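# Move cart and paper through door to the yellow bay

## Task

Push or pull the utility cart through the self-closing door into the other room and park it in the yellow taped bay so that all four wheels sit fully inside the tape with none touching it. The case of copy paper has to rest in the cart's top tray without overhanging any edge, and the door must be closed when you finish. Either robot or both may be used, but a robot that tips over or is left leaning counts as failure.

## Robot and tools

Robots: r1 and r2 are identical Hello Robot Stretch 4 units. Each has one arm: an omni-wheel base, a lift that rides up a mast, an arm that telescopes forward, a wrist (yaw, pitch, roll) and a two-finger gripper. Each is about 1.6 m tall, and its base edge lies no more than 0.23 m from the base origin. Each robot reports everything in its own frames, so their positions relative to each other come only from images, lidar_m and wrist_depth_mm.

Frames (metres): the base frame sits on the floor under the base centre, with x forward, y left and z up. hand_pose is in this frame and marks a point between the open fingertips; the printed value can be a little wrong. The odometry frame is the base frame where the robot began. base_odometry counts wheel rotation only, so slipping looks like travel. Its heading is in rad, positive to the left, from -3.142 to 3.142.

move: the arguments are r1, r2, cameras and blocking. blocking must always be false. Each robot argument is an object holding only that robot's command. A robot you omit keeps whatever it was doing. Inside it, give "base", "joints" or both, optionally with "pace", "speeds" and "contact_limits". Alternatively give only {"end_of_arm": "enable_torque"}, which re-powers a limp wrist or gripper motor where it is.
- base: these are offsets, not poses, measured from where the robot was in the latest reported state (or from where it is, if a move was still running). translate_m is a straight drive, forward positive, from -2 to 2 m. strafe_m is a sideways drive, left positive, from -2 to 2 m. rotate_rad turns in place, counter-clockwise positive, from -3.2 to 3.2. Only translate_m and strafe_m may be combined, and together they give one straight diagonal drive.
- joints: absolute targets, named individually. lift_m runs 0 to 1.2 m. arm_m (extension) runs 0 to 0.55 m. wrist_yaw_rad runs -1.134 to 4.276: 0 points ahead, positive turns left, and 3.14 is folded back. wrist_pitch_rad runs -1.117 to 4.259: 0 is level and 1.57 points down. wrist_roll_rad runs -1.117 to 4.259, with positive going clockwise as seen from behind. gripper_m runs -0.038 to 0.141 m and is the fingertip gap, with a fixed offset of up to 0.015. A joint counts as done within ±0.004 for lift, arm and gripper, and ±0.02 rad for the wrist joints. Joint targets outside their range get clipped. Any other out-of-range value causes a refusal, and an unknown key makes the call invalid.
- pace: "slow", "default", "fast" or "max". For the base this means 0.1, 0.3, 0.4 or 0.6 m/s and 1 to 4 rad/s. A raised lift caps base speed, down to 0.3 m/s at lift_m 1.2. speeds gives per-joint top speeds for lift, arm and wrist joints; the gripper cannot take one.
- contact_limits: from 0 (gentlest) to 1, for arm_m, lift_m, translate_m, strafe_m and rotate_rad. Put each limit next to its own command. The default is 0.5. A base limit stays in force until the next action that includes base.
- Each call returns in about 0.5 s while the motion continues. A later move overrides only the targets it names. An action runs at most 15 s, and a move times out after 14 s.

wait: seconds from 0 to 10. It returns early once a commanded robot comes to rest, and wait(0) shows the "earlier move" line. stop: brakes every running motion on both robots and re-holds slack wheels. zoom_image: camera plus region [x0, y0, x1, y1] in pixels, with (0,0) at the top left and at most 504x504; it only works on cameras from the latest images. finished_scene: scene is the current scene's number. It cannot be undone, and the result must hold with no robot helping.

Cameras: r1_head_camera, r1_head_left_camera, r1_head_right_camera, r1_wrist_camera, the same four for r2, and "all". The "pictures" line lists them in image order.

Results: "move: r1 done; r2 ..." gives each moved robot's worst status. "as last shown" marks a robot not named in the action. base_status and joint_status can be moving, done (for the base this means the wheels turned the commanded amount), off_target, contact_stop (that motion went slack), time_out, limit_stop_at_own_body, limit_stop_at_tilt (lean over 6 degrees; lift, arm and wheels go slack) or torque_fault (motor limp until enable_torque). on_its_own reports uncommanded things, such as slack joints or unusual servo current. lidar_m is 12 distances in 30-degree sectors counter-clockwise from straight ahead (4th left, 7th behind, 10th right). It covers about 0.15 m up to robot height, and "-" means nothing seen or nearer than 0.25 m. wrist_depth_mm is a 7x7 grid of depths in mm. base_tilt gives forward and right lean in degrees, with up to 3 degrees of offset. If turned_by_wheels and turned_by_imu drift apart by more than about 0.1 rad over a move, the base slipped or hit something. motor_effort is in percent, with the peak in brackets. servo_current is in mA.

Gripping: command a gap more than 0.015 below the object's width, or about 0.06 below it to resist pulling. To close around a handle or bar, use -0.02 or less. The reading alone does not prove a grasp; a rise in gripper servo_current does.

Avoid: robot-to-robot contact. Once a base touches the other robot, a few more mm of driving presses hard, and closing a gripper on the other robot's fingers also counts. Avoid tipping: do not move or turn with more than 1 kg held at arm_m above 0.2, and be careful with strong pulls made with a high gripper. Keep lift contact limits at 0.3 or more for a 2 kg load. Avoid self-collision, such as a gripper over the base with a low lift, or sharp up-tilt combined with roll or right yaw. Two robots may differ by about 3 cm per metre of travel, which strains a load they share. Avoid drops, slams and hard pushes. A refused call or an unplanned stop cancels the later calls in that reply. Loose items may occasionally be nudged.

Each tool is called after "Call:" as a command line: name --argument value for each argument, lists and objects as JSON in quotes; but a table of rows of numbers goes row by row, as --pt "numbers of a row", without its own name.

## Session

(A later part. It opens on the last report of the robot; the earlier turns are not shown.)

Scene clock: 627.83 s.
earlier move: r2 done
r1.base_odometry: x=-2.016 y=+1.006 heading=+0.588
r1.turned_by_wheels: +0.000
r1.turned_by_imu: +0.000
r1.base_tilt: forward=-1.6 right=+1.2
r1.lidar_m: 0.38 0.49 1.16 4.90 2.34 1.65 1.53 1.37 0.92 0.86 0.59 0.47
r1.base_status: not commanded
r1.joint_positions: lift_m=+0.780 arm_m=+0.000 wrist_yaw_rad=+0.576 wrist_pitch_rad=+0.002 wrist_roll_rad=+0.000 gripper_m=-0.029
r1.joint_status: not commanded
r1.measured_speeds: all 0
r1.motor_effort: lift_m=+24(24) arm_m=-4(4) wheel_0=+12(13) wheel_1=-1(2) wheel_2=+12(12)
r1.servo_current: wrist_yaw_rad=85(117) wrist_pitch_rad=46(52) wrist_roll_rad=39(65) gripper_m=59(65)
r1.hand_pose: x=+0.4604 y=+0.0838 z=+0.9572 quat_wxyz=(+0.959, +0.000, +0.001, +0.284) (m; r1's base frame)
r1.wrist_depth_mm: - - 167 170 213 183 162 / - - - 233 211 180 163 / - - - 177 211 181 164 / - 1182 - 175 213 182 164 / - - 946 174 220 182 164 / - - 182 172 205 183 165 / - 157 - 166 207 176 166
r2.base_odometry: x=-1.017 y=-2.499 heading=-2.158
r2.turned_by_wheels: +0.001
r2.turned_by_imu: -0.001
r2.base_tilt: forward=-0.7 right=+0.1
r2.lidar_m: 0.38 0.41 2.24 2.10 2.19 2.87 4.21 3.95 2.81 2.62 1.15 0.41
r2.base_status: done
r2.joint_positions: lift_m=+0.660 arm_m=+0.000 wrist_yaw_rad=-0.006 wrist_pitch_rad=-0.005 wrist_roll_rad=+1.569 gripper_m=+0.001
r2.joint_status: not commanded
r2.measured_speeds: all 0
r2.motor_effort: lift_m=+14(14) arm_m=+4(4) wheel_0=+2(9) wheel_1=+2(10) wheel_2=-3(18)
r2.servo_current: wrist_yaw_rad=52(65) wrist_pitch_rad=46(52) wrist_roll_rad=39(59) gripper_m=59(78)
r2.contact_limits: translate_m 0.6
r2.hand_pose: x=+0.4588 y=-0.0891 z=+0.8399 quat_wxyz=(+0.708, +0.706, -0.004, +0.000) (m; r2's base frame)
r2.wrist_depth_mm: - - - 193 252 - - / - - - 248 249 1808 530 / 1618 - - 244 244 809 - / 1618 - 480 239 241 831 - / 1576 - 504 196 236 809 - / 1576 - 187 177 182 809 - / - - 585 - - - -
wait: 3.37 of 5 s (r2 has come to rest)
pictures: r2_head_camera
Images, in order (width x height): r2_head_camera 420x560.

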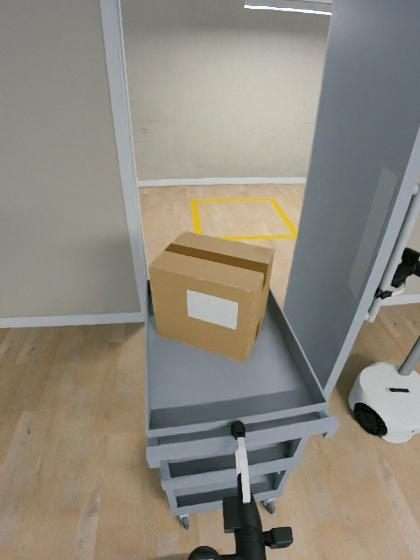

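Call:
move --r2 '{"base":{"translate_m":0.4,"strafe_m":0.15},"pace":"default","contact_limits":{"translate_m":0.6}}' --blocking false --cameras '[]'

Call:
wait --seconds 5 --cameras '["r2_head_camera"]'

Scene clock: 639.57 s.
move: r2 moving
r1: as last shown
r1.lidar_m: 0.39 0.49 1.20 4.89 2.37 1.65 1.52 1.35 0.93 0.86 0.59 0.46
r1.motor_effort: lift_m=+24(24) arm_m=-4(4) wheel_0=+12(12) wheel_1=-1(2) wheel_2=+12(12)
r1.servo_current: wrist_yaw_rad=85(104) wrist_pitch_rad=39(46) wrist_roll_rad=46(65) gripper_m=59(65)
r1.wrist_depth_mm: - - 167 170 214 182 162 / - - - 232 211 181 163 / - - - 177 211 181 163 / - - - 174 213 182 165 / - - 1042 173 219 183 165 / - - 181 172 206 183 166 / - 158 - 166 207 177 166
r2.base_odometry: x=-1.025 y=-2.532 heading=-2.159
r2.turned_by_wheels: +0.000
r2.turned_by_imu: +0.000
r2.base_tilt: forward=-0.7 right=+0.0
r2.lidar_m: 0.36 0.39 2.23 2.10 2.18 2.88 4.21 3.97 2.80 2.64 1.16 0.44
r2.base_status: translate_m moving; strafe_m moving
r2.joint_positions: lift_m=+0.660 arm_m=+0.000 wrist_yaw_rad=-0.006 wrist_pitch_rad=-0.005 wrist_roll_rad=+1.569 gripper_m=+0.001
r2.joint_status: not commanded
r2.measured_speeds: translate_m=+0.121 strafe_m=+0.044 rotate_rad=+0.004 lift_m=+0.000 arm_m=+0.000 wrist_yaw_rad=+0.000 wrist_pitch_rad=+0.000 wrist_roll_rad=+0.000
r2.motor_effort: lift_m=+13(14) arm_m=+3(4) wheel_0=+5(8) wheel_1=+9(10) wheel_2=-16(17)
r2.servo_current: wrist_yaw_rad=59(59) wrist_pitch_rad=46(52) wrist_roll_rad=46(59) gripper_m=72(72)
r2.contact_limits: translate_m 0.6
r2.hand_pose: x=+0.4588 y=-0.0891 z=+0.8399 quat_wxyz=(+0.708, +0.706, -0.004, +0.000) (m; r2's base frame)
r2.wrist_depth_mm: - - - 193 253 - - / 1618 - - 247 249 1863 530 / 1576 - - 243 245 798 - / - - 484 239 240 831 - / - - 504 197 236 820 - / - - 188 176 181 798 - / - - 580 - - - -
pictures: none
No camera images: "cameras" was empty.

Scene clock: 641.90 s.
earlier move: r2 done
r1.base_odometry: x=-2.016 y=+1.006 heading=+0.588
r1.turned_by_wheels: +0.000
r1.turned_by_imu: +0.000
r1.base_tilt: forward=-1.6 right=+1.2
r1.lidar_m: 0.39 0.47 4.23 4.90 2.37 1.63 1.53 1.35 0.92 0.85 0.58 0.45
r1.base_status: not commanded
r1.joint_positions: lift_m=+0.780 arm_m=+0.000 wrist_yaw_rad=+0.576 wrist_pitch_rad=+0.002 wrist_roll_rad=+0.000 gripper_m=-0.029
r1.joint_status: not commanded
r1.measured_speeds: all 0
r1.motor_effort: lift_m=+24(24) arm_m=-4(5) wheel_0=+12(13) wheel_1=-2(2) wheel_2=+12(12)
r1.servo_current: wrist_yaw_rad=98(111) wrist_pitch_rad=39(52) wrist_roll_rad=46(72) gripper_m=52(65)
r1.hand_pose: x=+0.4604 y=+0.0838 z=+0.9572 quat_wxyz=(+0.959, +0.000, +0.001, +0.284) (m; r1's base frame)
r1.wrist_depth_mm: - - - 169 213 182 162 / - - - 232 211 180 163 / - - - 177 211 181 163 / - - - 174 213 182 164 / - - - 173 220 182 164 / - - 183 172 206 183 165 / - 157 - 166 206 177 166
r2.base_odometry: x=-1.114 y=-2.915 heading=-2.158
r2.turned_by_wheels: +0.000
r2.turned_by_imu: -0.001
r2.base_tilt: forward=-0.7 right=+0.1
r2.lidar_m: 0.39 0.41 1.85 1.99 2.06 2.70 - 4.15 2.94 1.26 0.75 0.43
r2.base_status: done
r2.joint_positions: lift_m=+0.660 arm_m=+0.000 wrist_yaw_rad=-0.006 wrist_pitch_rad=-0.005 wrist_roll_rad=+1.569 gripper_m=+0.001
r2.joint_status: not commanded
r2.measured_speeds: all 0
r2.motor_effort: lift_m=+13(14) arm_m=+4(4) wheel_0=+1(8) wheel_1=+3(10) wheel_2=-5(18)
r2.servo_current: wrist_yaw_rad=46(65) wrist_pitch_rad=39(52) wrist_roll_rad=59(59) gripper_m=65(72)
r2.contact_limits: translate_m 0.6
r2.hand_pose: x=+0.4588 y=-0.0891 z=+0.8399 quat_wxyz=(+0.708, +0.706, -0.004, +0.000) (m; r2's base frame)
r2.wrist_depth_mm: - - - 176 234 1756 1229 / - - - 234 234 1863 - / - - 535 235 235 809 - / - - 477 235 234 831 - / - - 525 199 233 820 - / - - 187 177 175 - - / - - - - - - -
wait: 2.33 of 5 s (r2 has come to rest)
pictures: r2_head_camera
Images, in order (width x height): r2_head_camera 420x560.

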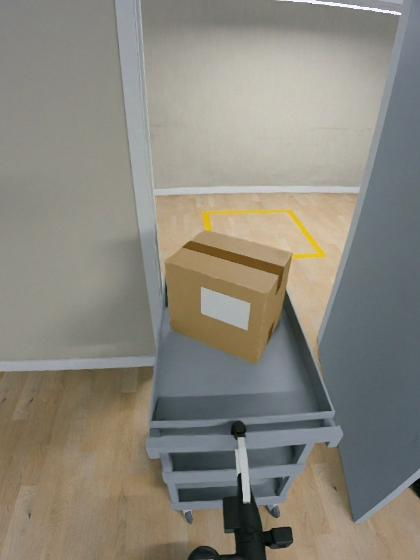

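Call:
move --r2 '{"base":{"strafe_m":0.12},"pace":"slow","contact_limits":{"strafe_m":0.7}}' --blocking false --cameras '[]'

Call:
wait --seconds 5 --cameras '["r2_head_camera"]'

Scene clock: 651.20 s.
move: r2 moving
r1: as last shown
r1.base_tilt: forward=-1.5 right=+1.2
r1.lidar_m: 0.40 0.49 4.23 4.90 2.34 1.64 1.52 1.34 0.93 0.84 0.58 0.45
r1.motor_effort: lift_m=+24(24) arm_m=-4(4) wheel_0=+12(13) wheel_1=-1(2) wheel_2=+12(12)
r1.servo_current: wrist_yaw_rad=85(111) wrist_pitch_rad=39(46) wrist_roll_rad=46(59) gripper_m=59(59)
r1.wrist_depth_mm: - - - 169 213 182 161 / - - - 233 211 180 163 / - - - 177 211 181 163 / - - - 174 213 182 165 / - - - 173 220 182 164 / - - 183 172 206 183 165 / - 158 - 167 206 176 166
r2.base_odometry: x=-1.103 y=-2.923 heading=-2.159
r2.turned_by_wheels: +0.000
r2.turned_by_imu: +0.000
r2.base_tilt: forward=-0.7 right=+0.1
r2.lidar_m: 0.40 0.42 1.83 1.96 2.03 2.70 - 4.15 2.95 1.25 0.77 0.45
r2.base_status: strafe_m moving
r2.joint_positions: lift_m=+0.660 arm_m=+0.000 wrist_yaw_rad=-0.006 wrist_pitch_rad=-0.005 wrist_roll_rad=+1.569 gripper_m=+0.001
r2.joint_status: not commanded
r2.measured_speeds: translate_m=+0.000 strafe_m=+0.056 rotate_rad=+0.001 lift_m=+0.000 arm_m=+0.000 wrist_yaw_rad=+0.000 wrist_pitch_rad=+0.000 wrist_roll_rad=+0.000
r2.motor_effort: lift_m=+13(14) arm_m=+4(4) wheel_0=-11(15) wheel_1=+6(7) wheel_2=+0(4)
r2.servo_current: wrist_yaw_rad=65(65) wrist_pitch_rad=39(46) wrist_roll_rad=52(59) gripper_m=59(72)
r2.contact_limits: strafe_m 0.7
r2.hand_pose: x=+0.4588 y=-0.0891 z=+0.8399 quat_wxyz=(+0.708, +0.706, -0.004, +0.000) (m; r2's base frame)
r2.wrist_depth_mm: - - - 174 232 1756 1229 / - - - 233 232 1921 - / - - 530 234 232 809 - / - - 480 234 234 831 - / - - 521 197 234 820 - / - - 187 176 182 - - / - - - - - - 521
pictures: none
No camera images: "cameras" was empty.

Scene clock: 653.03 s.
earlier move: r2 done
r1.base_odometry: x=-2.016 y=+1.006 heading=+0.588
r1.turned_by_wheels: +0.000
r1.turned_by_imu: +0.000
r1.base_tilt: forward=-1.6 right=+1.3
r1.lidar_m: 0.39 0.50 4.23 4.90 2.38 1.64 1.53 1.38 0.92 0.86 0.59 0.46
r1.base_status: not commanded
r1.joint_positions: lift_m=+0.780 arm_m=+0.000 wrist_yaw_rad=+0.576 wrist_pitch_rad=+0.002 wrist_roll_rad=+0.000 gripper_m=-0.029
r1.joint_status: not commanded
r1.measured_speeds: all 0
r1.on_its_own: wrist_yaw_rad is at rest, and its servo_current (111 mA) is outside its rest range (0 to 104 mA)
r1.motor_effort: lift_m=+24(24) arm_m=-4(4) wheel_0=+12(13) wheel_1=-1(2) wheel_2=+12(12)
r1.servo_current: wrist_yaw_rad=111(137) wrist_pitch_rad=39(52) wrist_roll_rad=39(78) gripper_m=59(65)
r1.hand_pose: x=+0.4604 y=+0.0838 z=+0.9572 quat_wxyz=(+0.959, +0.000, +0.001, +0.284) (m; r1's base frame)
r1.wrist_depth_mm: - - - 169 213 182 161 / - - - 231 211 180 163 / - - - 177 211 182 163 / - - - 174 213 181 164 / - - - 173 220 182 164 / - - 183 172 205 183 165 / - 158 - 166 206 176 166
r2.base_odometry: x=-1.015 y=-2.982 heading=-2.158
r2.turned_by_wheels: +0.000
r2.turned_by_imu: +0.000
r2.base_tilt: forward=-0.7 right=+0.1
r2.lidar_m: 0.42 1.38 1.81 1.85 1.91 2.52 - 4.34 3.08 1.26 0.84 0.42
r2.base_status: done
r2.joint_positions: lift_m=+0.660 arm_m=+0.000 wrist_yaw_rad=-0.005 wrist_pitch_rad=-0.005 wrist_roll_rad=+1.569 gripper_m=+0.001
r2.joint_status: not commanded
r2.measured_speeds: all 0
r2.motor_effort: lift_m=+13(14) arm_m=+3(4) wheel_0=-6(18) wheel_1=+4(8) wheel_2=+0(4)
r2.servo_current: wrist_yaw_rad=46(65) wrist_pitch_rad=46(52) wrist_roll_rad=39(59) gripper_m=59(72)
r2.contact_limits: strafe_m 0.7
r2.hand_pose: x=+0.4588 y=-0.0890 z=+0.8399 quat_wxyz=(+0.708, +0.706, -0.004, +0.000) (m; r2's base frame)
r2.wrist_depth_mm: - - - 205 207 1661 - / - - 504 213 212 741 - / - 473 449 217 219 809 - / - - 508 224 225 820 - / - - 574 201 232 - - / - - 182 178 181 - - / - - - - - - 462
wait: 1.83 of 5 s (r2 has come to rest)
pictures: r2_head_camera
Images, in order (width x height): r2_head_camera 420x560.

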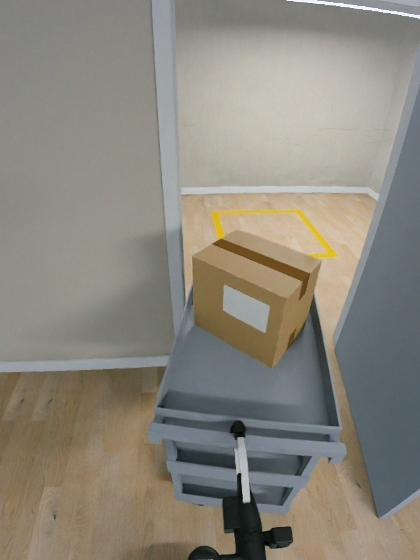

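Call:
move --r2 '{"base":{"translate_m":1.2,"strafe_m":-0.18},"pace":"default","contact_limits":{"translate_m":0.6}}' --blocking false --cameras '[]'

Call:
wait --seconds 7 --cameras '["r2_head_camera"]'

Scene clock: 662.00 s.
move: r2 moving
r1.base_odometry: x=-2.016 y=+1.006 heading=+0.588
r1.turned_by_wheels: +0.000
r1.turned_by_imu: +0.000
r1.base_tilt: forward=-1.5 right=+1.2
r1.lidar_m: 0.38 0.49 4.23 4.88 2.38 1.63 1.53 1.39 0.94 0.86 0.59 0.45
r1.base_status: not commanded
r1.joint_positions: lift_m=+0.780 arm_m=+0.000 wrist_yaw_rad=+0.576 wrist_pitch_rad=+0.002 wrist_roll_rad=+0.000 gripper_m=-0.029
r1.joint_status: not commanded
r1.measured_speeds: all 0
r1.motor_effort: lift_m=+24(24) arm_m=-4(4) wheel_0=+12(13) wheel_1=-2(2) wheel_2=+12(12)
r1.servo_current: wrist_yaw_rad=78(104) wrist_pitch_rad=39(52) wrist_roll_rad=52(59) gripper_m=52(65)
r1.hand_pose: x=+0.4604 y=+0.0838 z=+0.9572 quat_wxyz=(+0.959, +0.000, +0.001, +0.284) (m; r1's base frame)
r1.wrist_depth_mm: - - - 169 213 183 162 / - - - 232 211 180 163 / - - - 176 211 181 163 / - - - 174 213 182 164 / - - - 173 219 183 165 / - - 183 172 205 183 166 / - 157 - 166 206 177 165
r2.base_odometry: x=-1.036 y=-3.005 heading=-2.158
r2.turned_by_wheels: +0.000
r2.turned_by_imu: +0.001
r2.base_tilt: forward=-0.6 right=+0.0
r2.lidar_m: 0.42 0.49 1.77 1.86 1.92 2.51 - 4.33 3.04 1.21 0.84 0.41
r2.base_status: translate_m moving; strafe_m moving
r2.joint_positions: lift_m=+0.660 arm_m=+0.000 wrist_yaw_rad=-0.005 wrist_pitch_rad=-0.005 wrist_roll_rad=+1.569 gripper_m=+0.001
r2.joint_status: not commanded
r2.measured_speeds: translate_m=+0.121 strafe_m=-0.018 rotate_rad=-0.002 lift_m=+0.000 arm_m=+0.000 wrist_yaw_rad=+0.002 wrist_pitch_rad=+0.000 wrist_roll_rad=+0.000
r2.motor_effort: lift_m=+13(14) arm_m=+4(4) wheel_0=+11(16) wheel_1=+8(8) wheel_2=-17(17)
r2.servo_current: wrist_yaw_rad=46(59) wrist_pitch_rad=39(52) wrist_roll_rad=46(59) gripper_m=65(65)
r2.contact_limits: translate_m 0.6
r2.hand_pose: x=+0.4588 y=-0.0889 z=+0.8399 quat_wxyz=(+0.708, +0.706, -0.004, +0.000) (m; r2's base frame)
r2.wrist_depth_mm: - - - 204 206 1618 - / - - 504 211 211 778 - / - 473 442 216 217 798 - / - - 488 222 223 831 - / - - 574 208 229 - - / - - 185 176 180 - - / - - - - - - 466
pictures: none
No camera images: "cameras" was empty.

Scene clock: 664.93 s.
earlier move: r2 limit_stop_at_tilt
r1.base_odometry: x=-2.016 y=+1.006 heading=+0.588
r1.turned_by_wheels: +0.000
r1.turned_by_imu: +0.000
r1.base_tilt: forward=-1.6 right=+1.2
r1.lidar_m: 0.40 0.48 4.23 4.92 2.38 1.67 1.52 1.37 0.92 0.87 0.59 0.45
r1.base_status: not commanded
r1.joint_positions: lift_m=+0.780 arm_m=+0.000 wrist_yaw_rad=+0.576 wrist_pitch_rad=+0.002 wrist_roll_rad=+0.000 gripper_m=-0.029
r1.joint_status: not commanded
r1.measured_speeds: all 0
r1.motor_effort: lift_m=+24(24) arm_m=-4(5) wheel_0=+12(13) wheel_1=-1(2) wheel_2=+12(12)
r1.servo_current: wrist_yaw_rad=98(117) wrist_pitch_rad=33(52) wrist_roll_rad=46(59) gripper_m=59(65)
r1.hand_pose: x=+0.4604 y=+0.0838 z=+0.9572 quat_wxyz=(+0.959, +0.000, +0.001, +0.284) (m; r1's base frame)
r1.wrist_depth_mm: - - - 170 213 182 162 / - - - 232 211 180 163 / - - - 178 212 181 163 / - - - 174 213 182 164 / - - - 172 219 183 165 / - - 183 172 205 183 165 / - 157 - 166 206 177 166
r2.base_odometry: x=-1.364 y=-3.348 heading=-2.160
r2.turned_by_wheels: -0.002
r2.turned_by_imu: -0.375
r2.base_tilt: forward=-0.7 right=+0.1
r2.lidar_m: 0.28 0.35 0.80 1.23 2.11 2.25 3.40 5.02 3.48 0.56 0.55 0.50
r2.base_status: translate_m limit_stop_at_tilt (by the wheels' count: +0.498 of +1.200); strafe_m limit_stop_at_tilt (by the wheels' count: -0.087 of -0.180)
r2.joint_positions: lift_m=+0.685 arm_m=+0.000 wrist_yaw_rad=+0.000 wrist_pitch_rad=+0.003 wrist_roll_rad=+1.569 gripper_m=+0.000
r2.joint_status: not commanded
r2.measured_speeds: all 0
r2.on_its_own: the wheels are slack since a limit_stop_at_tilt; lift_m is slack since a limit_stop_at_tilt (your +0.660 is given up); arm_m is slack since a limit_stop_at_tilt
r2.motor_effort: lift_m=+19(19) arm_m=+2(10) wheel_0=+0(18) wheel_1=+0(9) wheel_2=+0(32)
r2.servo_current: wrist_yaw_rad=46(247) wrist_pitch_rad=39(52) wrist_roll_rad=52(59) gripper_m=52(72)
r2.contact_limits: translate_m 0.6
r2.hand_pose: x=+0.4591 y=-0.0873 z=+0.8622 quat_wxyz=(+0.708, +0.706, +0.001, -0.001) (m; r2's base frame)
r2.wrist_depth_mm: - - - - - - - / - - - 379 - - - / - - - 387 421 421 421 / - - - 239 329 1756 496 / - - - 192 266 1863 564 / - - 189 160 182 676 - / - - 430 - 205 - -
wait: 2.93 of 7 s (r2 has come to rest)
pictures: r2_head_camera
Images, in order (width x height): r2_head_camera 420x560.

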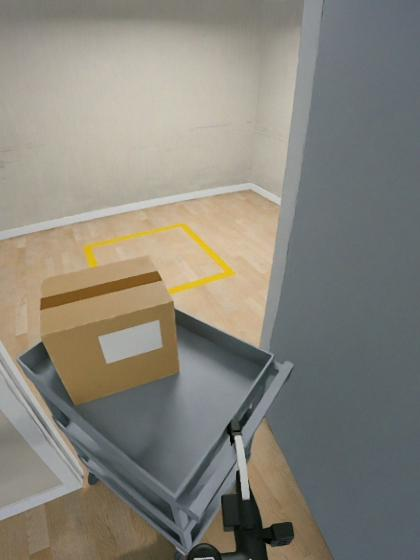

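Call:
move --r2 '{"joints":{"lift_m":0.66,"arm_m":0.0},"pace":"slow"}' --blocking false --cameras '[]'

Call:
wait --seconds 2 --cameras '[]'

Call:
move --r2 '{"base":{"translate_m":-0.37,"strafe_m":-0.13},"pace":"slow","contact_limits":{"translate_m":0.5}}' --blocking false --cameras '[]'

Call:
wait --seconds 7 --cameras '["r2_head_camera","r2_wrist_camera","r2_head_right_camera"]'

Scene clock: 685.90 s.
move: r2 moving
r1: as last shown
r1.base_tilt: forward=-1.5 right=+1.2
r1.lidar_m: 0.40 0.47 4.22 4.89 2.37 1.65 1.53 1.36 0.93 0.85 0.59 0.45
r1.motor_effort: lift_m=+24(24) arm_m=-4(5) wheel_0=+12(13) wheel_1=-2(2) wheel_2=+12(12)
r1.servo_current: wrist_yaw_rad=65(98) wrist_pitch_rad=39(46) wrist_roll_rad=52(59) gripper_m=52(65)
r1.wrist_depth_mm: - - - 170 213 183 161 / - - - 232 211 179 163 / - - - 177 211 180 163 / - - - 174 213 182 165 / - - - 173 219 183 165 / - - 183 172 206 184 165 / - 157 - 166 206 177 166
r2.base_odometry: x=-1.364 y=-3.348 heading=-2.160
r2.turned_by_wheels: +0.000
r2.turned_by_imu: +0.000
r2.base_tilt: forward=-0.7 right=+0.1
r2.lidar_m: 0.27 0.35 0.82 1.25 2.11 2.30 3.39 5.02 3.44 0.56 0.56 0.53
r2.base_status: not commanded
r2.joint_positions: lift_m=+0.665 arm_m=+0.000 wrist_yaw_rad=+0.000 wrist_pitch_rad=-0.004 wrist_roll_rad=+1.569 gripper_m=+0.000
r2.joint_status: lift_m moving; arm_m moving
r2.measured_speeds: translate_m=+0.000 strafe_m=+0.000 rotate_rad=+0.000 lift_m=-0.042 arm_m=+0.000 wrist_yaw_rad=+0.000 wrist_pitch_rad=-0.031 wrist_roll_rad=+0.000
r2.on_its_own: the wheels are slack since a limit_stop_at_tilt
r2.motor_effort: lift_m=+10(17) arm_m=+7(9) wheel_0=+1(1) wheel_1=+0(0) wheel_2=+0(0)
r2.servo_current: wrist_yaw_rad=52(59) wrist_pitch_rad=39(46) wrist_roll_rad=46(59) gripper_m=52(59)
r2.contact_limits: translate_m 0.6
r2.hand_pose: x=+0.4591 y=-0.0873 z=+0.8441 quat_wxyz=(+0.708, +0.706, -0.001, +0.002) (m; r2's base frame)
r2.wrist_depth_mm: - - - - - - - / - - - 377 - - - / - - - 370 415 407 407 / - - - 303 329 1863 500 / - - - 198 264 1863 517 / - - 189 164 183 1921 - / - - 436 - 199 - -
pictures: none
No camera images: "cameras" was empty.

Scene clock: 686.40 s.
earlier move: r2 done
r1.base_odometry: x=-2.016 y=+1.006 heading=+0.588
r1.turned_by_wheels: +0.000
r1.turned_by_imu: +0.000
r1.base_tilt: forward=-1.5 right=+1.2
r1.lidar_m: 0.40 0.47 4.20 4.91 2.39 1.63 1.52 1.35 0.94 0.85 0.59 0.45
r1.base_status: not commanded
r1.joint_positions: lift_m=+0.780 arm_m=+0.000 wrist_yaw_rad=+0.576 wrist_pitch_rad=+0.002 wrist_roll_rad=+0.000 gripper_m=-0.029
r1.joint_status: not commanded
r1.measured_speeds: all 0
r1.motor_effort: lift_m=+24(24) arm_m=-4(5) wheel_0=+12(13) wheel_1=-2(2) wheel_2=+12(12)
r1.servo_current: wrist_yaw_rad=91(104) wrist_pitch_rad=39(46) wrist_roll_rad=39(65) gripper_m=59(65)
r1.hand_pose: x=+0.4604 y=+0.0838 z=+0.9572 quat_wxyz=(+0.959, +0.000, +0.001, +0.284) (m; r1's base frame)
r1.wrist_depth_mm: - - - 169 213 182 162 / - - - 233 211 180 163 / - - - 178 212 181 163 / - - - 175 213 182 164 / - - - 173 219 183 165 / - - 183 172 204 183 165 / - 158 - 166 206 177 166
r2.base_odometry: x=-1.364 y=-3.348 heading=-2.160
r2.turned_by_wheels: +0.000
r2.turned_by_imu: +0.000
r2.base_tilt: forward=-0.7 right=+0.0
r2.lidar_m: 0.25 0.34 0.83 1.26 2.10 2.28 3.37 5.02 3.48 0.56 0.55 0.53
r2.base_status: not commanded
r2.joint_positions: lift_m=+0.661 arm_m=+0.000 wrist_yaw_rad=+0.000 wrist_pitch_rad=-0.007 wrist_roll_rad=+1.569 gripper_m=+0.000
r2.joint_status: all done
r2.measured_speeds: all 0
r2.on_its_own: the wheels are slack since a limit_stop_at_tilt
r2.motor_effort: lift_m=+6(17) arm_m=+7(9) wheel_0=+0(1) wheel_1=+0(1) wheel_2=+0(0)
r2.servo_current: wrist_yaw_rad=46(59) wrist_pitch_rad=46(52) wrist_roll_rad=52(65) gripper_m=52(59)
r2.contact_limits: translate_m 0.6
r2.hand_pose: x=+0.4591 y=-0.0873 z=+0.8412 quat_wxyz=(+0.708, +0.706, -0.002, +0.003) (m; r2's base frame)
r2.wrist_depth_mm: - - - - - - - / - - - 370 - - - / - - - 353 413 410 402 / - - - 291 327 1921 496 / - - - 198 262 1863 530 / - - 183 164 184 1863 - / - - 436 - 198 - -
wait: 0.50 of 2 s (r2 has come to rest)
pictures: none
No camera images: "cameras" was empty.

Scene clock: 686.90 s.
move: r2 moving
r1: as last shown
r1.base_tilt: forward=-1.6 right=+1.2
r1.lidar_m: 0.37 0.51 4.23 4.90 2.37 1.64 1.53 1.38 0.92 0.87 0.59 0.45
r1.motor_effort: lift_m=+24(24) arm_m=-4(4) wheel_0=+12(13) wheel_1=-1(2) wheel_2=+12(12)
r1.servo_current: wrist_yaw_rad=85(111) wrist_pitch_rad=39(46) wrist_roll_rad=46(59) gripper_m=65(65)
r1.wrist_depth_mm: - - - 169 213 182 162 / - - - 231 211 180 163 / - - - 177 212 181 163 / - - - 174 213 182 164 / - - - 173 219 183 165 / - - 183 172 206 183 166 / - 157 - 167 207 177 166
r2.base_odometry: x=-1.361 y=-3.335 heading=-2.160
r2.turned_by_wheels: +0.000
r2.turned_by_imu: +0.000
r2.base_tilt: forward=-0.7 right=+0.0
r2.lidar_m: 0.27 0.33 0.82 1.27 2.12 2.27 3.39 5.00 3.46 0.54 0.55 0.50
r2.base_status: translate_m moving; strafe_m moving
r2.joint_positions: lift_m=+0.661 arm_m=+0.000 wrist_yaw_rad=+0.004 wrist_pitch_rad=-0.007 wrist_roll_rad=+1.569 gripper_m=+0.000
r2.joint_status: not commanded
r2.measured_speeds: translate_m=-0.049 strafe_m=-0.016 rotate_rad=+0.001 lift_m=+0.000 arm_m=+0.000 wrist_yaw_rad=+0.026 wrist_pitch_rad=+0.000 wrist_roll_rad=+0.000
r2.motor_effort: lift_m=+7(7) arm_m=+6(7) wheel_0=+1(6) wheel_1=-7(8) wheel_2=+12(13)
r2.servo_current: wrist_yaw_rad=46(52) wrist_pitch_rad=52(52) wrist_roll_rad=52(59) gripper_m=52(59)
r2.contact_limits: translate_m 0.5
r2.hand_pose: x=+0.4596 y=-0.0861 z=+0.8412 quat_wxyz=(+0.708, +0.706, -0.001, +0.004) (m; r2's base frame)
r2.wrist_depth_mm: - - - - - - - / - - - 366 - - - / - - - 349 404 1576 442 / - - - 237 320 1808 496 / - - - 193 263 1921 544 / - - 185 172 182 1863 - / - - 442 - 200 - -
pictures: none
No camera images: "cameras" was empty.

Scene clock: 691.53 s.
earlier move: r2 done
r1.base_odometry: x=-2.016 y=+1.006 heading=+0.588
r1.turned_by_wheels: +0.000
r1.turned_by_imu: +0.000
r1.base_tilt: forward=-1.5 right=+1.2
r1.lidar_m: 0.38 0.49 4.22 4.91 2.36 1.64 1.54 1.36 0.94 0.85 0.56 0.44
r1.base_status: not commanded
r1.joint_positions: lift_m=+0.780 arm_m=+0.000 wrist_yaw_rad=+0.576 wrist_pitch_rad=+0.002 wrist_roll_rad=+0.000 gripper_m=-0.029
r1.joint_status: not commanded
r1.measured_speeds: all 0
r1.motor_effort: lift_m=+24(24) arm_m=-4(5) wheel_0=+13(13) wheel_1=-2(2) wheel_2=+12(12)
r1.servo_current: wrist_yaw_rad=78(117) wrist_pitch_rad=39(52) wrist_roll_rad=39(72) gripper_m=52(65)
r1.hand_pose: x=+0.4604 y=+0.0838 z=+0.9572 quat_wxyz=(+0.959, +0.000, +0.001, +0.284) (m; r1's base frame)
r1.wrist_depth_mm: - - - 169 213 182 162 / - - - 233 211 180 163 / - - - 177 212 181 163 / - - - 175 213 182 164 / - - - 173 219 183 165 / - - 183 172 206 184 165 / - 157 - 167 206 177 166
r2.base_odometry: x=-1.266 y=-2.968 heading=-2.161
r2.turned_by_wheels: -0.001
r2.turned_by_imu: -0.001
r2.base_tilt: forward=-0.7 right=+0.1
r2.lidar_m: 0.34 0.46 1.24 1.85 2.08 2.22 3.31 4.63 3.52 2.74 0.63 0.47
r2.base_status: done
r2.joint_positions: lift_m=+0.661 arm_m=+0.000 wrist_yaw_rad=+0.000 wrist_pitch_rad=-0.007 wrist_roll_rad=+1.569 gripper_m=+0.000
r2.joint_status: not commanded
r2.measured_speeds: all 0
r2.motor_effort: lift_m=+9(9) arm_m=+4(7) wheel_0=-5(11) wheel_1=-5(9) wheel_2=+6(19)
r2.servo_current: wrist_yaw_rad=46(78) wrist_pitch_rad=52(59) wrist_roll_rad=46(59) gripper_m=59(59)
r2.contact_limits: translate_m 0.5
r2.hand_pose: x=+0.4592 y=-0.0875 z=+0.8411 quat_wxyz=(+0.708, +0.706, -0.003, +0.002) (m; r2's base frame)
r2.wrist_depth_mm: - - - 240 317 325 322 / - - - 225 289 - - / - - - 211 270 - 544 / - - - 198 258 788 - / - - 492 187 242 842 - / - - 187 177 172 778 - / - - 521 - 217 - -
wait: 4.63 of 7 s (r2 has come to rest)
pictures: r2_head_camera, r2_head_right_camera, r2_wrist_camera
Images, in order (width x height): r2_head_camera 420x560, r2_head_right_camera 420x672, r2_wrist_camera 616x392.

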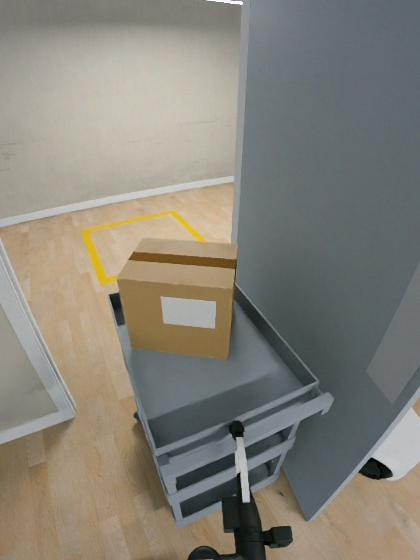

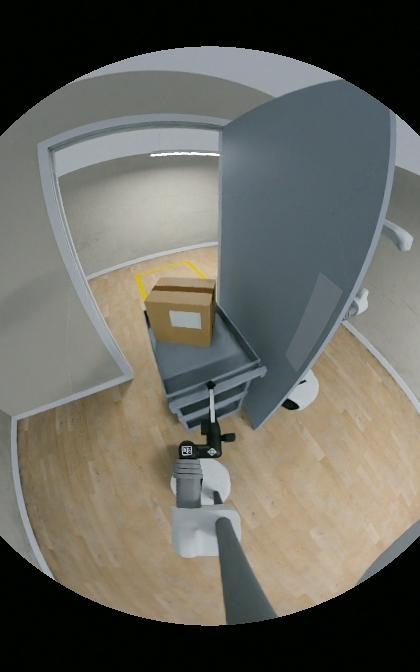

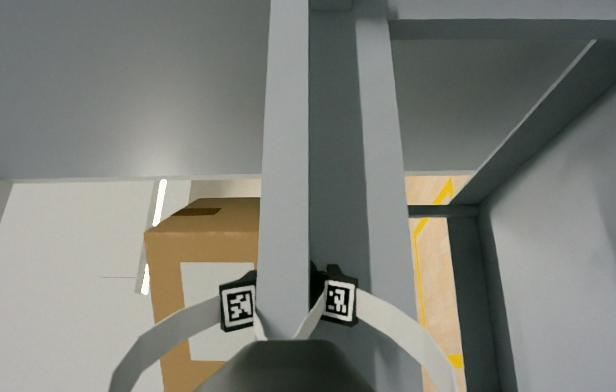

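Call:
move --r1 '{"base":{"translate_m":-0.2,"strafe_m":-0.05},"pace":"slow"}' --blocking false --cameras '[]'

Call:
wait --seconds 6 --cameras '["r1_head_camera","r1_wrist_camera","r2_head_camera"]'

Scene clock: 715.53 s.
move: r1 moving
r1.base_odometry: x=-2.024 y=+0.997 heading=+0.590
r1.turned_by_wheels: +0.002
r1.turned_by_imu: +0.005
r1.base_tilt: forward=-1.6 right=+1.2
r1.lidar_m: 0.40 0.50 4.29 4.90 2.34 1.64 1.51 1.36 0.92 0.84 0.59 0.45
r1.base_status: translate_m moving; strafe_m moving
r1.joint_positions: lift_m=+0.780 arm_m=+0.000 wrist_yaw_rad=+0.576 wrist_pitch_rad=+0.002 wrist_roll_rad=+0.000 gripper_m=-0.029
r1.joint_status: not commanded
r1.measured_speeds: translate_m=-0.049 strafe_m=-0.012 rotate_rad=+0.000 lift_m=+0.000 arm_m=+0.000 wrist_yaw_rad=+0.000 wrist_pitch_rad=+0.000 wrist_roll_rad=+0.000
r1.motor_effort: lift_m=+24(24) arm_m=-4(4) wheel_0=+10(13) wheel_1=-6(8) wheel_2=+17(20)
r1.servo_current: wrist_yaw_rad=91(98) wrist_pitch_rad=39(46) wrist_roll_rad=52(59) gripper_m=59(65)
r1.hand_pose: x=+0.4604 y=+0.0838 z=+0.9572 quat_wxyz=(+0.959, +0.000, +0.001, +0.284) (m; r1's base frame)
r1.wrist_depth_mm: - - - 169 213 182 162 / - - - 232 211 180 163 / - - - 179 212 181 164 / - - - 175 214 182 164 / - - - 173 218 183 165 / - - 183 172 205 183 166 / - 157 - 167 206 181 166
r2: as last shown
r2.turned_by_wheels: +0.000
r2.turned_by_imu: +0.000
r2.lidar_m: 0.33 0.47 1.25 1.83 2.07 2.23 3.32 4.64 3.53 2.73 0.59 0.46
r2.motor_effort: lift_m=+9(9) arm_m=+4(4) wheel_0=-5(6) wheel_1=-5(6) wheel_2=+6(6)
r2.servo_current: wrist_yaw_rad=39(59) wrist_pitch_rad=52(59) wrist_roll_rad=46(59) gripper_m=59(59)
r2.contact_limits: translate_m 0.5
r2.wrist_depth_mm: - - - 241 317 325 324 / - - - 224 287 - - / - - - 211 271 - 544 / - - - 199 259 788 - / - - 488 187 242 831 - / - - 187 178 171 778 - / - - 517 - 217 - -
pictures: none
No camera images: "cameras" was empty.

Scene clock: 718.40 s.
earlier move: r1 done
r1.base_odometry: x=-2.154 y=+0.854 heading=+0.590
r1.turned_by_wheels: +0.000
r1.turned_by_imu: +0.119
r1.base_tilt: forward=-1.5 right=+1.2
r1.lidar_m: 0.39 0.48 5.05 4.48 1.87 1.44 1.37 1.13 0.86 0.82 0.64 0.47
r1.base_status: done
r1.joint_positions: lift_m=+0.780 arm_m=+0.000 wrist_yaw_rad=+0.576 wrist_pitch_rad=+0.002 wrist_roll_rad=+0.000 gripper_m=-0.029
r1.joint_status: not commanded
r1.measured_speeds: all 0
r1.on_its_own: wrist_yaw_rad is at rest, and its servo_current (111 mA) is outside its rest range (0 to 104 mA)
r1.motor_effort: lift_m=+24(24) arm_m=-4(4) wheel_0=+12(15) wheel_1=+0(10) wheel_2=+14(24)
r1.servo_current: wrist_yaw_rad=111(117) wrist_pitch_rad=39(52) wrist_roll_rad=52(65) gripper_m=59(65)
r1.hand_pose: x=+0.4604 y=+0.0838 z=+0.9572 quat_wxyz=(+0.959, +0.000, +0.001, +0.284) (m; r1's base frame)
r1.wrist_depth_mm: - - - 170 211 184 - / - - - 230 211 182 166 / - - - 234 213 184 167 / - - - 176 214 185 167 / - - - 174 219 186 169 / - - 181 173 207 186 169 / - 158 - 165 167 183 -
r2.base_odometry: x=-1.266 y=-2.968 heading=-2.161
r2.turned_by_wheels: +0.000
r2.turned_by_imu: +0.000
r2.base_tilt: forward=-0.7 right=+0.1
r2.lidar_m: 0.35 0.47 1.23 1.85 2.08 2.21 3.30 4.62 3.52 2.72 0.78 0.45
r2.base_status: not commanded
r2.joint_positions: lift_m=+0.661 arm_m=+0.000 wrist_yaw_rad=+0.000 wrist_pitch_rad=-0.007 wrist_roll_rad=+1.569 gripper_m=+0.000
r2.joint_status: not commanded
r2.measured_speeds: all 0
r2.motor_effort: lift_m=+9(9) arm_m=+5(5) wheel_0=-5(6) wheel_1=-6(6) wheel_2=+6(6)
r2.servo_current: wrist_yaw_rad=39(59) wrist_pitch_rad=46(59) wrist_roll_rad=46(59) gripper_m=52(59)
r2.contact_limits: translate_m 0.5
r2.hand_pose: x=+0.4592 y=-0.0875 z=+0.8411 quat_wxyz=(+0.708, +0.706, -0.003, +0.002) (m; r2's base frame)
r2.wrist_depth_mm: - - - 240 319 325 322 / - - - 225 287 - - / - - - 211 271 - 539 / - - - 198 257 798 - / - - 496 188 241 842 - / - - 186 177 172 788 - / - - 525 - 217 - -
wait: 2.87 of 6 s (r1 has come to rest)
pictures: r1_head_camera, r1_wrist_camera, r2_head_camera
Images, in order (width x height): r1_head_camera 420x560, r1_wrist_camera 616x392, r2_head_camera 420x560.

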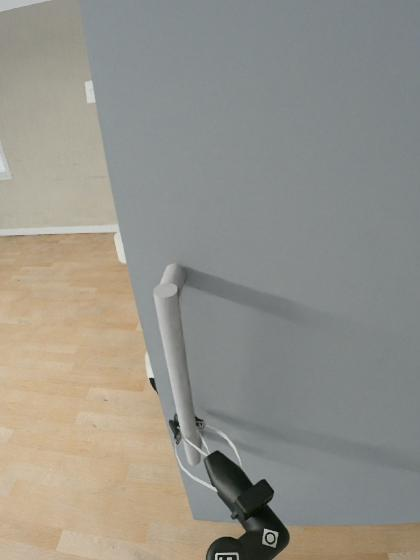

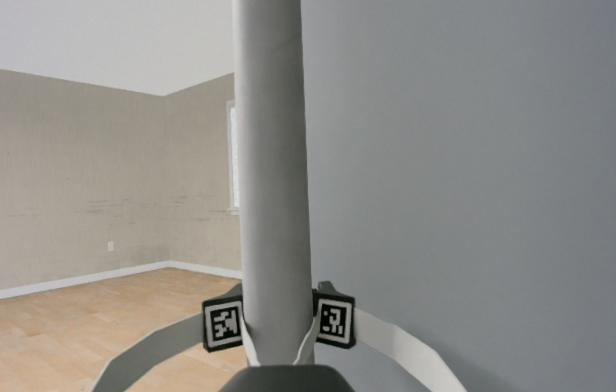

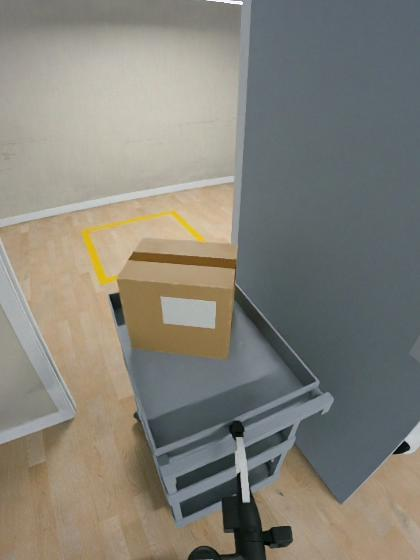

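Call:
move --r1 '{"base":{"translate_m":-0.24,"strafe_m":-0.09},"pace":"slow"}' --blocking false --cameras '[]'

Call:
wait --seconds 6 --cameras '["r2_head_camera"]'

Scene clock: 726.63 s.
move: r1 moving
r1.base_odometry: x=-2.162 y=+0.843 heading=+0.592
r1.turned_by_wheels: +0.002
r1.turned_by_imu: +0.011
r1.base_tilt: forward=-1.5 right=+1.2
r1.lidar_m: 0.37 0.48 5.07 4.32 1.83 1.41 1.37 1.12 0.84 0.81 0.60 0.44
r1.base_status: translate_m moving; strafe_m moving
r1.joint_positions: lift_m=+0.780 arm_m=+0.000 wrist_yaw_rad=+0.576 wrist_pitch_rad=+0.002 wrist_roll_rad=+0.000 gripper_m=-0.029
r1.joint_status: not commanded
r1.measured_speeds: translate_m=-0.050 strafe_m=-0.020 rotate_rad=-0.003 lift_m=+0.000 arm_m=+0.000 wrist_yaw_rad=+0.000 wrist_pitch_rad=+0.000 wrist_roll_rad=+0.000
r1.motor_effort: lift_m=+24(24) arm_m=-4(4) wheel_0=+8(11) wheel_1=-5(8) wheel_2=+22(22)
r1.servo_current: wrist_yaw_rad=85(111) wrist_pitch_rad=39(52) wrist_roll_rad=46(59) gripper_m=59(65)
r1.hand_pose: x=+0.4604 y=+0.0838 z=+0.9572 quat_wxyz=(+0.959, +0.000, +0.001, +0.284) (m; r1's base frame)
r1.wrist_depth_mm: - - - 229 211 185 - / - - - 231 211 182 166 / - - - 233 213 184 167 / - - - 168 214 184 168 / - - - 174 219 186 169 / - - 182 172 207 186 169 / - 151 - 166 160 183 -
r2: as last shown
r2.lidar_m: 0.34 0.50 1.28 1.85 2.05 2.22 3.29 4.61 3.54 2.74 0.76 0.47
r2.motor_effort: lift_m=+9(9) arm_m=+4(4) wheel_0=-5(6) wheel_1=-5(6) wheel_2=+6(6)
r2.servo_current: wrist_yaw_rad=46(59) wrist_pitch_rad=52(52) wrist_roll_rad=39(59) gripper_m=46(59)
r2.contact_limits: translate_m 0.5
r2.wrist_depth_mm: - - - 241 317 325 322 / - - - 225 289 - - / - - - 211 270 - 539 / - - - 199 258 788 - / - - 492 187 242 842 - / - - 187 178 172 778 - / - - 512 - 218 - -
pictures: none
No camera images: "cameras" was empty.

Scene clock: 730.03 s.
earlier move: r1 done
r1.base_odometry: x=-2.303 y=+0.646 heading=+0.592
r1.turned_by_wheels: +0.000
r1.turned_by_imu: +0.215
r1.base_tilt: forward=-1.6 right=+1.2
r1.lidar_m: 0.39 0.49 5.08 2.42 1.44 1.24 1.24 0.82 0.70 0.69 0.58 0.45
r1.base_status: done
r1.joint_positions: lift_m=+0.780 arm_m=+0.000 wrist_yaw_rad=+0.576 wrist_pitch_rad=+0.002 wrist_roll_rad=+0.000 gripper_m=-0.029
r1.joint_status: not commanded
r1.measured_speeds: all 0
r1.on_its_own: wrist_yaw_rad is at rest, and its servo_current (111 mA) is outside its rest range (0 to 104 mA)
r1.motor_effort: lift_m=+24(24) arm_m=-4(4) wheel_0=+11(16) wheel_1=-3(9) wheel_2=+14(25)
r1.servo_current: wrist_yaw_rad=111(124) wrist_pitch_rad=46(52) wrist_roll_rad=52(65) gripper_m=59(65)
r1.hand_pose: x=+0.4604 y=+0.0839 z=+0.9572 quat_wxyz=(+0.959, +0.000, +0.001, +0.284) (m; r1's base frame)
r1.wrist_depth_mm: - - - 169 211 185 - / - - - 178 211 181 166 / - - - 175 213 183 166 / - - - 172 215 185 167 / - - - 172 220 185 167 / - - 183 171 206 185 168 / - 156 - 167 208 182 168
r2.base_odometry: x=-1.266 y=-2.968 heading=-2.161
r2.turned_by_wheels: +0.000
r2.turned_by_imu: +0.000
r2.base_tilt: forward=-0.7 right=+0.1
r2.lidar_m: 0.33 0.49 1.26 1.84 2.06 2.23 3.31 4.64 3.52 2.74 0.95 0.47
r2.base_status: not commanded
r2.joint_positions: lift_m=+0.661 arm_m=+0.000 wrist_yaw_rad=+0.000 wrist_pitch_rad=-0.007 wrist_roll_rad=+1.569 gripper_m=+0.000
r2.joint_status: not commanded
r2.measured_speeds: all 0
r2.motor_effort: lift_m=+9(9) arm_m=+4(5) wheel_0=-5(6) wheel_1=-6(6) wheel_2=+6(6)
r2.servo_current: wrist_yaw_rad=52(59) wrist_pitch_rad=52(59) wrist_roll_rad=39(65) gripper_m=52(59)
r2.contact_limits: translate_m 0.5
r2.hand_pose: x=+0.4592 y=-0.0875 z=+0.8411 quat_wxyz=(+0.708, +0.706, -0.003, +0.002) (m; r2's base frame)
r2.wrist_depth_mm: - - - 240 317 325 324 / - - - 225 289 - - / - - - 211 272 - 544 / - - - 198 258 788 - / - - 492 187 243 831 - / - - 187 178 171 788 - / - - 521 - 218 - -
wait: 3.40 of 6 s (r1 has come to rest)
pictures: r2_head_camera
Images, in order (width x height): r2_head_camera 420x560.

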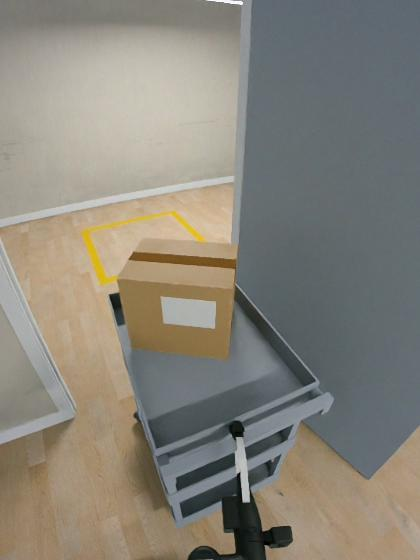

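Call:
move --r1 '{"base":{"translate_m":-0.1,"strafe_m":-0.05},"pace":"slow"}' --r2 '{"base":{"translate_m":0.2,"strafe_m":0.18},"pace":"slow","contact_limits":{"translate_m":0.4}}' --blocking false --cameras '[]'

Call:
wait --seconds 3 --cameras '[]'

Call:
wait --seconds 2 --cameras '["r2_head_camera","r2_wrist_camera"]'

Scene clock: 750.90 s.
move: r1 moving; r2 moving
r1.base_odometry: x=-2.310 y=+0.634 heading=+0.594
r1.turned_by_wheels: +0.002
r1.turned_by_imu: +0.028
r1.base_tilt: forward=-1.5 right=+1.3
r1.lidar_m: 0.40 0.50 5.06 2.34 1.40 1.23 1.24 0.80 0.68 0.69 0.59 0.46
r1.base_status: translate_m moving; strafe_m moving
r1.joint_positions: lift_m=+0.780 arm_m=+0.000 wrist_yaw_rad=+0.576 wrist_pitch_rad=+0.002 wrist_roll_rad=+0.000 gripper_m=-0.029
r1.joint_status: not commanded
r1.measured_speeds: translate_m=-0.038 strafe_m=-0.026 rotate_rad=+0.018 lift_m=+0.000 arm_m=+0.000 wrist_yaw_rad=+0.000 wrist_pitch_rad=+0.000 wrist_roll_rad=+0.000
r1.motor_effort: lift_m=+24(24) arm_m=-5(5) wheel_0=+9(12) wheel_1=-11(11) wheel_2=+19(21)
r1.servo_current: wrist_yaw_rad=104(104) wrist_pitch_rad=46(46) wrist_roll_rad=59(59) gripper_m=52(59)
r1.hand_pose: x=+0.4605 y=+0.0839 z=+0.9572 quat_wxyz=(+0.959, +0.000, +0.001, +0.284) (m; r1's base frame)
r1.wrist_depth_mm: - - - 172 215 184 166 / - - - 167 215 181 167 / - - - 170 217 186 168 / - - - 169 218 186 169 / - - - 169 220 188 169 / - - 186 170 206 188 170 / - 152 182 167 211 181 -
r2.base_odometry: x=-1.264 y=-2.981 heading=-2.162
r2.turned_by_wheels: -0.001
r2.turned_by_imu: -0.001
r2.base_tilt: forward=-0.7 right=+0.1
r2.lidar_m: 0.35 0.54 1.25 1.85 2.05 2.20 3.31 4.66 3.52 2.74 0.95 0.47
r2.base_status: translate_m moving; strafe_m moving
r2.joint_positions: lift_m=+0.661 arm_m=+0.000 wrist_yaw_rad=-0.004 wrist_pitch_rad=-0.007 wrist_roll_rad=+1.569 gripper_m=+0.000
r2.joint_status: not commanded
r2.measured_speeds: translate_m=+0.039 strafe_m=+0.034 rotate_rad=+0.001 lift_m=+0.000 arm_m=+0.000 wrist_yaw_rad=-0.008 wrist_pitch_rad=+0.000 wrist_roll_rad=+0.000
r2.motor_effort: lift_m=+9(9) arm_m=+4(4) wheel_0=-9(9) wheel_1=+7(10) wheel_2=-14(14)
r2.servo_current: wrist_yaw_rad=59(59) wrist_pitch_rad=52(52) wrist_roll_rad=46(59) gripper_m=52(59)
r2.contact_limits: translate_m 0.4
r2.hand_pose: x=+0.4589 y=-0.0885 z=+0.8410 quat_wxyz=(+0.708, +0.706, -0.004, +0.001) (m; r2's base frame)
r2.wrist_depth_mm: - - - 303 322 325 320 / - - - 285 289 - - / - - - 267 271 - 539 / - - - 251 258 768 - / - - 488 196 242 831 - / - - 187 178 171 768 - / - - 517 - 216 - -
pictures: none
No camera images: "cameras" was empty.

Scene clock: 752.40 s.
earlier move: r1 contact_stop; r2 moving
r1.base_odometry: x=-2.297 y=+0.641 heading=+0.641
r1.turned_by_wheels: +0.047
r1.turned_by_imu: +0.051
r1.base_tilt: forward=-1.6 right=+1.3
r1.lidar_m: 0.40 4.30 5.05 2.20 1.40 1.25 1.25 0.79 0.71 0.70 0.54 0.45
r1.base_status: translate_m contact_stop (by the wheels' count: +0.002 of -0.100); strafe_m contact_stop (by the wheels' count: -0.008 of -0.050)
r1.joint_positions: lift_m=+0.780 arm_m=+0.000 wrist_yaw_rad=+0.559 wrist_pitch_rad=+0.002 wrist_roll_rad=+0.000 gripper_m=-0.029
r1.joint_status: not commanded
r1.measured_speeds: all 0
r1.on_its_own: the wheels are slack since a contact_stop
r1.motor_effort: lift_m=+24(24) arm_m=-4(10) wheel_0=+0(12) wheel_1=+0(13) wheel_2=+0(30)
r1.servo_current: wrist_yaw_rad=39(104) wrist_pitch_rad=39(52) wrist_roll_rad=46(65) gripper_m=59(65)
r1.hand_pose: x=+0.4618 y=+0.0789 z=+0.9572 quat_wxyz=(+0.961, +0.000, +0.001, +0.276) (m; r1's base frame)
r1.wrist_depth_mm: - - - 163 213 185 167 / - - - 163 218 182 168 / - - - 163 219 187 169 / - - - 164 220 187 170 / - - - 165 220 189 169 / - - - 165 206 189 169 / - - 178 163 211 180 -
r2.base_odometry: x=-1.245 y=-3.119 heading=-2.161
r2.turned_by_wheels: +0.000
r2.turned_by_imu: +0.000
r2.base_tilt: forward=-0.8 right=+0.1
r2.lidar_m: 0.36 1.00 1.09 1.64 2.02 2.19 3.24 4.78 3.58 2.74 0.92 0.44
r2.base_status: translate_m moving; strafe_m moving
r2.joint_positions: lift_m=+0.661 arm_m=+0.000 wrist_yaw_rad=-0.007 wrist_pitch_rad=-0.007 wrist_roll_rad=+1.569 gripper_m=+0.000
r2.joint_status: not commanded
r2.measured_speeds: translate_m=+0.074 strafe_m=+0.067 rotate_rad=+0.002 lift_m=+0.000 arm_m=+0.000 wrist_yaw_rad=+0.000 wrist_pitch_rad=+0.000 wrist_roll_rad=+0.000
r2.motor_effort: lift_m=+9(9) arm_m=+4(5) wheel_0=-4(13) wheel_1=+6(10) wheel_2=-12(15)
r2.servo_current: wrist_yaw_rad=52(65) wrist_pitch_rad=46(59) wrist_roll_rad=52(59) gripper_m=46(59)
r2.contact_limits: translate_m 0.4
r2.hand_pose: x=+0.4586 y=-0.0894 z=+0.8410 quat_wxyz=(+0.708, +0.706, -0.005, +0.000) (m; r2's base frame)
r2.wrist_depth_mm: - - - 259 260 - - / - - - 254 254 - - / - - 597 246 248 - - / - - 492 241 241 842 - / - - 508 195 236 820 - / - - 187 177 172 798 - / - - 580 - 224 - -
wait: 1.50 of 3 s (r1 has come to rest)
pictures: none
No camera images: "cameras" was empty.

not run: a stop that you did not command came earlier in this reply.

Call:
stop --cameras '["r2_head_camera","r1_head_camera"]'

Scene clock: 755.77 s.
earlier move: r2 done
stop: r1's wheels hold again
r1.base_odometry: x=-2.297 y=+0.641 heading=+0.641
r1.turned_by_wheels: +0.000
r1.turned_by_imu: +0.000
r1.base_tilt: forward=-1.6 right=+1.3
r1.lidar_m: 0.37 4.28 5.04 2.22 1.39 1.27 1.24 0.81 0.71 0.70 0.55 0.42
r1.base_status: translate_m contact_stop (by the wheels' count: +0.002 of -0.100); strafe_m contact_stop (by the wheels' count: -0.008 of -0.050)
r1.joint_positions: lift_m=+0.780 arm_m=+0.000 wrist_yaw_rad=+0.559 wrist_pitch_rad=+0.002 wrist_roll_rad=+0.000 gripper_m=-0.029
r1.joint_status: not commanded
r1.measured_speeds: all 0
r1.motor_effort: lift_m=+24(24) arm_m=-4(10) wheel_0=+0(12) wheel_1=+0(13) wheel_2=+0(30)
r1.servo_current: wrist_yaw_rad=39(104) wrist_pitch_rad=46(52) wrist_roll_rad=52(65) gripper_m=65(65)
r1.hand_pose: x=+0.4618 y=+0.0789 z=+0.9572 quat_wxyz=(+0.961, +0.000, +0.001, +0.276) (m; r1's base frame)
r1.wrist_depth_mm: - - - 162 212 186 167 / - - - 164 218 182 168 / - - - 164 218 187 169 / - - - 164 219 187 169 / - - - 164 220 189 169 / - - - 165 206 189 169 / - - 178 163 211 181 -
r2.base_odometry: x=-1.228 y=-3.234 heading=-2.161
r2.turned_by_wheels: +0.000
r2.turned_by_imu: +0.001
r2.base_tilt: forward=-0.7 right=+0.1
r2.lidar_m: 0.38 0.90 0.98 1.46 1.97 2.16 3.21 4.88 3.61 2.82 0.94 0.42
r2.base_status: done
r2.joint_positions: lift_m=+0.661 arm_m=+0.000 wrist_yaw_rad=-0.004 wrist_pitch_rad=-0.007 wrist_roll_rad=+1.569 gripper_m=+0.000
r2.joint_status: not commanded
r2.measured_speeds: all 0
r2.motor_effort: lift_m=+9(9) arm_m=+4(5) wheel_0=-2(13) wheel_1=+5(10) wheel_2=-8(15)
r2.servo_current: wrist_yaw_rad=46(65) wrist_pitch_rad=52(59) wrist_roll_rad=52(59) gripper_m=59(59)
r2.contact_limits: translate_m 0.4
r2.hand_pose: x=+0.4589 y=-0.0885 z=+0.8410 quat_wxyz=(+0.708, +0.706, -0.004, +0.001) (m; r2's base frame)
r2.wrist_depth_mm: - - - 222 221 - - / - - 591 224 224 798 - / - - 466 226 226 809 - / - - 496 229 229 831 - / - - 554 216 231 831 - / - - 187 176 173 - - / - - - - - 1863 492
pictures: r1_head_camera, r2_head_camera
Images, in order (width x height): r1_head_camera 420x560, r2_head_camera 420x560.

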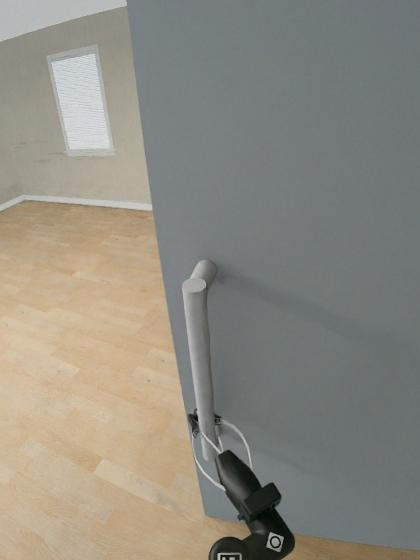

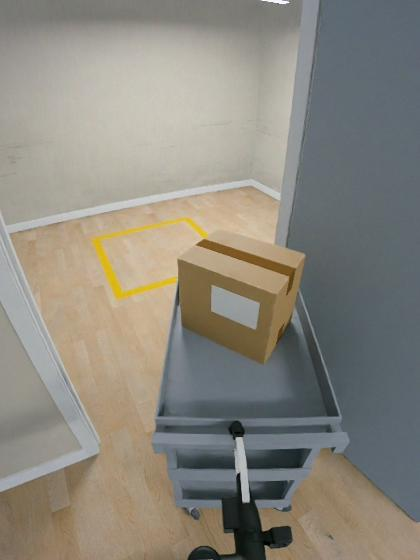

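Call:
move --r2 '{"base":{"translate_m":0.25,"strafe_m":-0.08},"pace":"slow","contact_limits":{"translate_m":0.4}}' --blocking false --cameras '[]'

Call:
wait --seconds 6 --cameras '["r2_head_camera"]'

Scene clock: 766.43 s.
move: r2 moving
r1: as last shown
r1.lidar_m: 0.38 4.27 5.07 2.19 1.41 1.24 1.25 0.81 0.72 0.70 0.55 0.44
r1.motor_effort: lift_m=+24(24) arm_m=-4(4) wheel_0=+0(0) wheel_1=+0(0) wheel_2=+0(0)
r1.servo_current: wrist_yaw_rad=65(72) wrist_pitch_rad=39(46) wrist_roll_rad=39(65) gripper_m=52(65)
r1.wrist_depth_mm: - - - 163 213 186 167 / - - - 164 218 182 168 / - - - 164 219 187 168 / - - - 164 219 187 169 / - - - 165 220 187 169 / - - - 165 206 189 169 / - - 178 163 211 181 -
r2.base_odometry: x=-1.238 y=-3.243 heading=-2.161
r2.turned_by_wheels: +0.000
r2.turned_by_imu: +0.001
r2.base_tilt: forward=-0.7 right=+0.0
r2.lidar_m: 0.39 0.87 0.98 1.43 2.01 2.13 3.19 4.89 3.58 2.81 0.95 0.43
r2.base_status: translate_m moving; strafe_m moving
r2.joint_positions: lift_m=+0.661 arm_m=+0.000 wrist_yaw_rad=-0.003 wrist_pitch_rad=-0.007 wrist_roll_rad=+1.569 gripper_m=+0.000
r2.joint_status: not commanded
r2.measured_speeds: translate_m=+0.048 strafe_m=-0.015 rotate_rad=-0.002 lift_m=+0.000 arm_m=+0.000 wrist_yaw_rad=+0.000 wrist_pitch_rad=+0.000 wrist_roll_rad=+0.000
r2.motor_effort: lift_m=+9(10) arm_m=+4(4) wheel_0=+11(13) wheel_1=+5(7) wheel_2=-11(13)
r2.servo_current: wrist_yaw_rad=59(59) wrist_pitch_rad=52(52) wrist_roll_rad=39(59) gripper_m=52(59)
r2.contact_limits: translate_m 0.4
r2.hand_pose: x=+0.4590 y=-0.0883 z=+0.8410 quat_wxyz=(+0.708, +0.706, -0.004, +0.002) (m; r2's base frame)
r2.wrist_depth_mm: - - 164 220 220 - - / - - 585 222 223 778 - / - - 466 225 225 809 - / - - 496 228 228 820 - / - - 554 216 232 831 - / - - 187 176 173 - - / - - - - - 1808 492
pictures: none
No camera images: "cameras" was empty.

Scene clock: 769.53 s.
earlier move: r2 contact_stop
r1.base_odometry: x=-2.297 y=+0.641 heading=+0.641
r1.turned_by_wheels: +0.000
r1.turned_by_imu: +0.000
r1.base_tilt: forward=-1.6 right=+1.3
r1.lidar_m: 0.37 4.27 5.05 2.18 1.40 1.26 1.26 0.80 0.70 0.72 0.54 0.44
r1.base_status: not commanded
r1.joint_positions: lift_m=+0.780 arm_m=+0.000 wrist_yaw_rad=+0.559 wrist_pitch_rad=+0.002 wrist_roll_rad=+0.000 gripper_m=-0.029
r1.joint_status: not commanded
r1.measured_speeds: all 0
r1.motor_effort: lift_m=+24(24) arm_m=-4(4) wheel_0=+0(1) wheel_1=+0(0) wheel_2=+0(0)
r1.servo_current: wrist_yaw_rad=52(78) wrist_pitch_rad=39(52) wrist_roll_rad=46(65) gripper_m=59(65)
r1.hand_pose: x=+0.4618 y=+0.0789 z=+0.9572 quat_wxyz=(+0.961, +0.000, +0.001, +0.276) (m; r1's base frame)
r1.wrist_depth_mm: - - - 164 212 185 168 / - - - 164 218 182 168 / - - - 164 219 187 168 / - - - 164 220 187 169 / - - - 165 221 187 170 / - - - 165 206 188 170 / - - 178 163 211 180 -
r2.base_odometry: x=-1.414 y=-3.390 heading=-2.113
r2.turned_by_wheels: +0.048
r2.turned_by_imu: +0.251
r2.base_tilt: forward=-0.6 right=+0.1
r2.lidar_m: 0.45 0.77 0.90 1.76 2.09 2.52 - 4.72 2.96 0.86 0.85 0.34
r2.base_status: translate_m contact_stop (by the wheels' count: +0.233 of +0.250); strafe_m contact_stop (by the wheels' count: -0.068 of -0.080)
r2.joint_positions: lift_m=+0.661 arm_m=+0.000 wrist_yaw_rad=+0.005 wrist_pitch_rad=-0.007 wrist_roll_rad=+1.569 gripper_m=+0.000
r2.joint_status: not commanded
r2.measured_speeds: all 0
r2.on_its_own: the wheels are slack since a contact_stop
r2.motor_effort: lift_m=+11(11) arm_m=+4(5) wheel_0=+0(28) wheel_1=+0(13) wheel_2=+0(17)
r2.servo_current: wrist_yaw_rad=46(91) wrist_pitch_rad=46(59) wrist_roll_rad=46(59) gripper_m=52(65)
r2.contact_limits: translate_m 0.4
r2.hand_pose: x=+0.4596 y=-0.0861 z=+0.8409 quat_wxyz=(+0.708, +0.706, -0.001, +0.004) (m; r2's base frame)
r2.wrist_depth_mm: - 377 - - 146 - - / - 452 413 158 160 - - / - - 521 171 176 - - / - - - 192 196 - - / - - - 146 221 1863 504 / - - 184 170 183 1863 462 / - - - - - 1499 1182
wait: 3.10 of 6 s (r2 has come to rest)
pictures: r2_head_camera
Images, in order (width x height): r2_head_camera 420x560.

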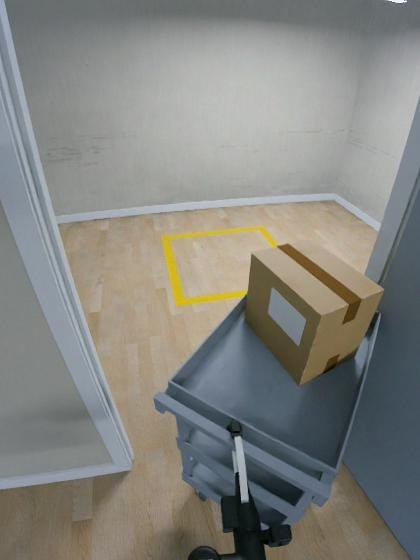

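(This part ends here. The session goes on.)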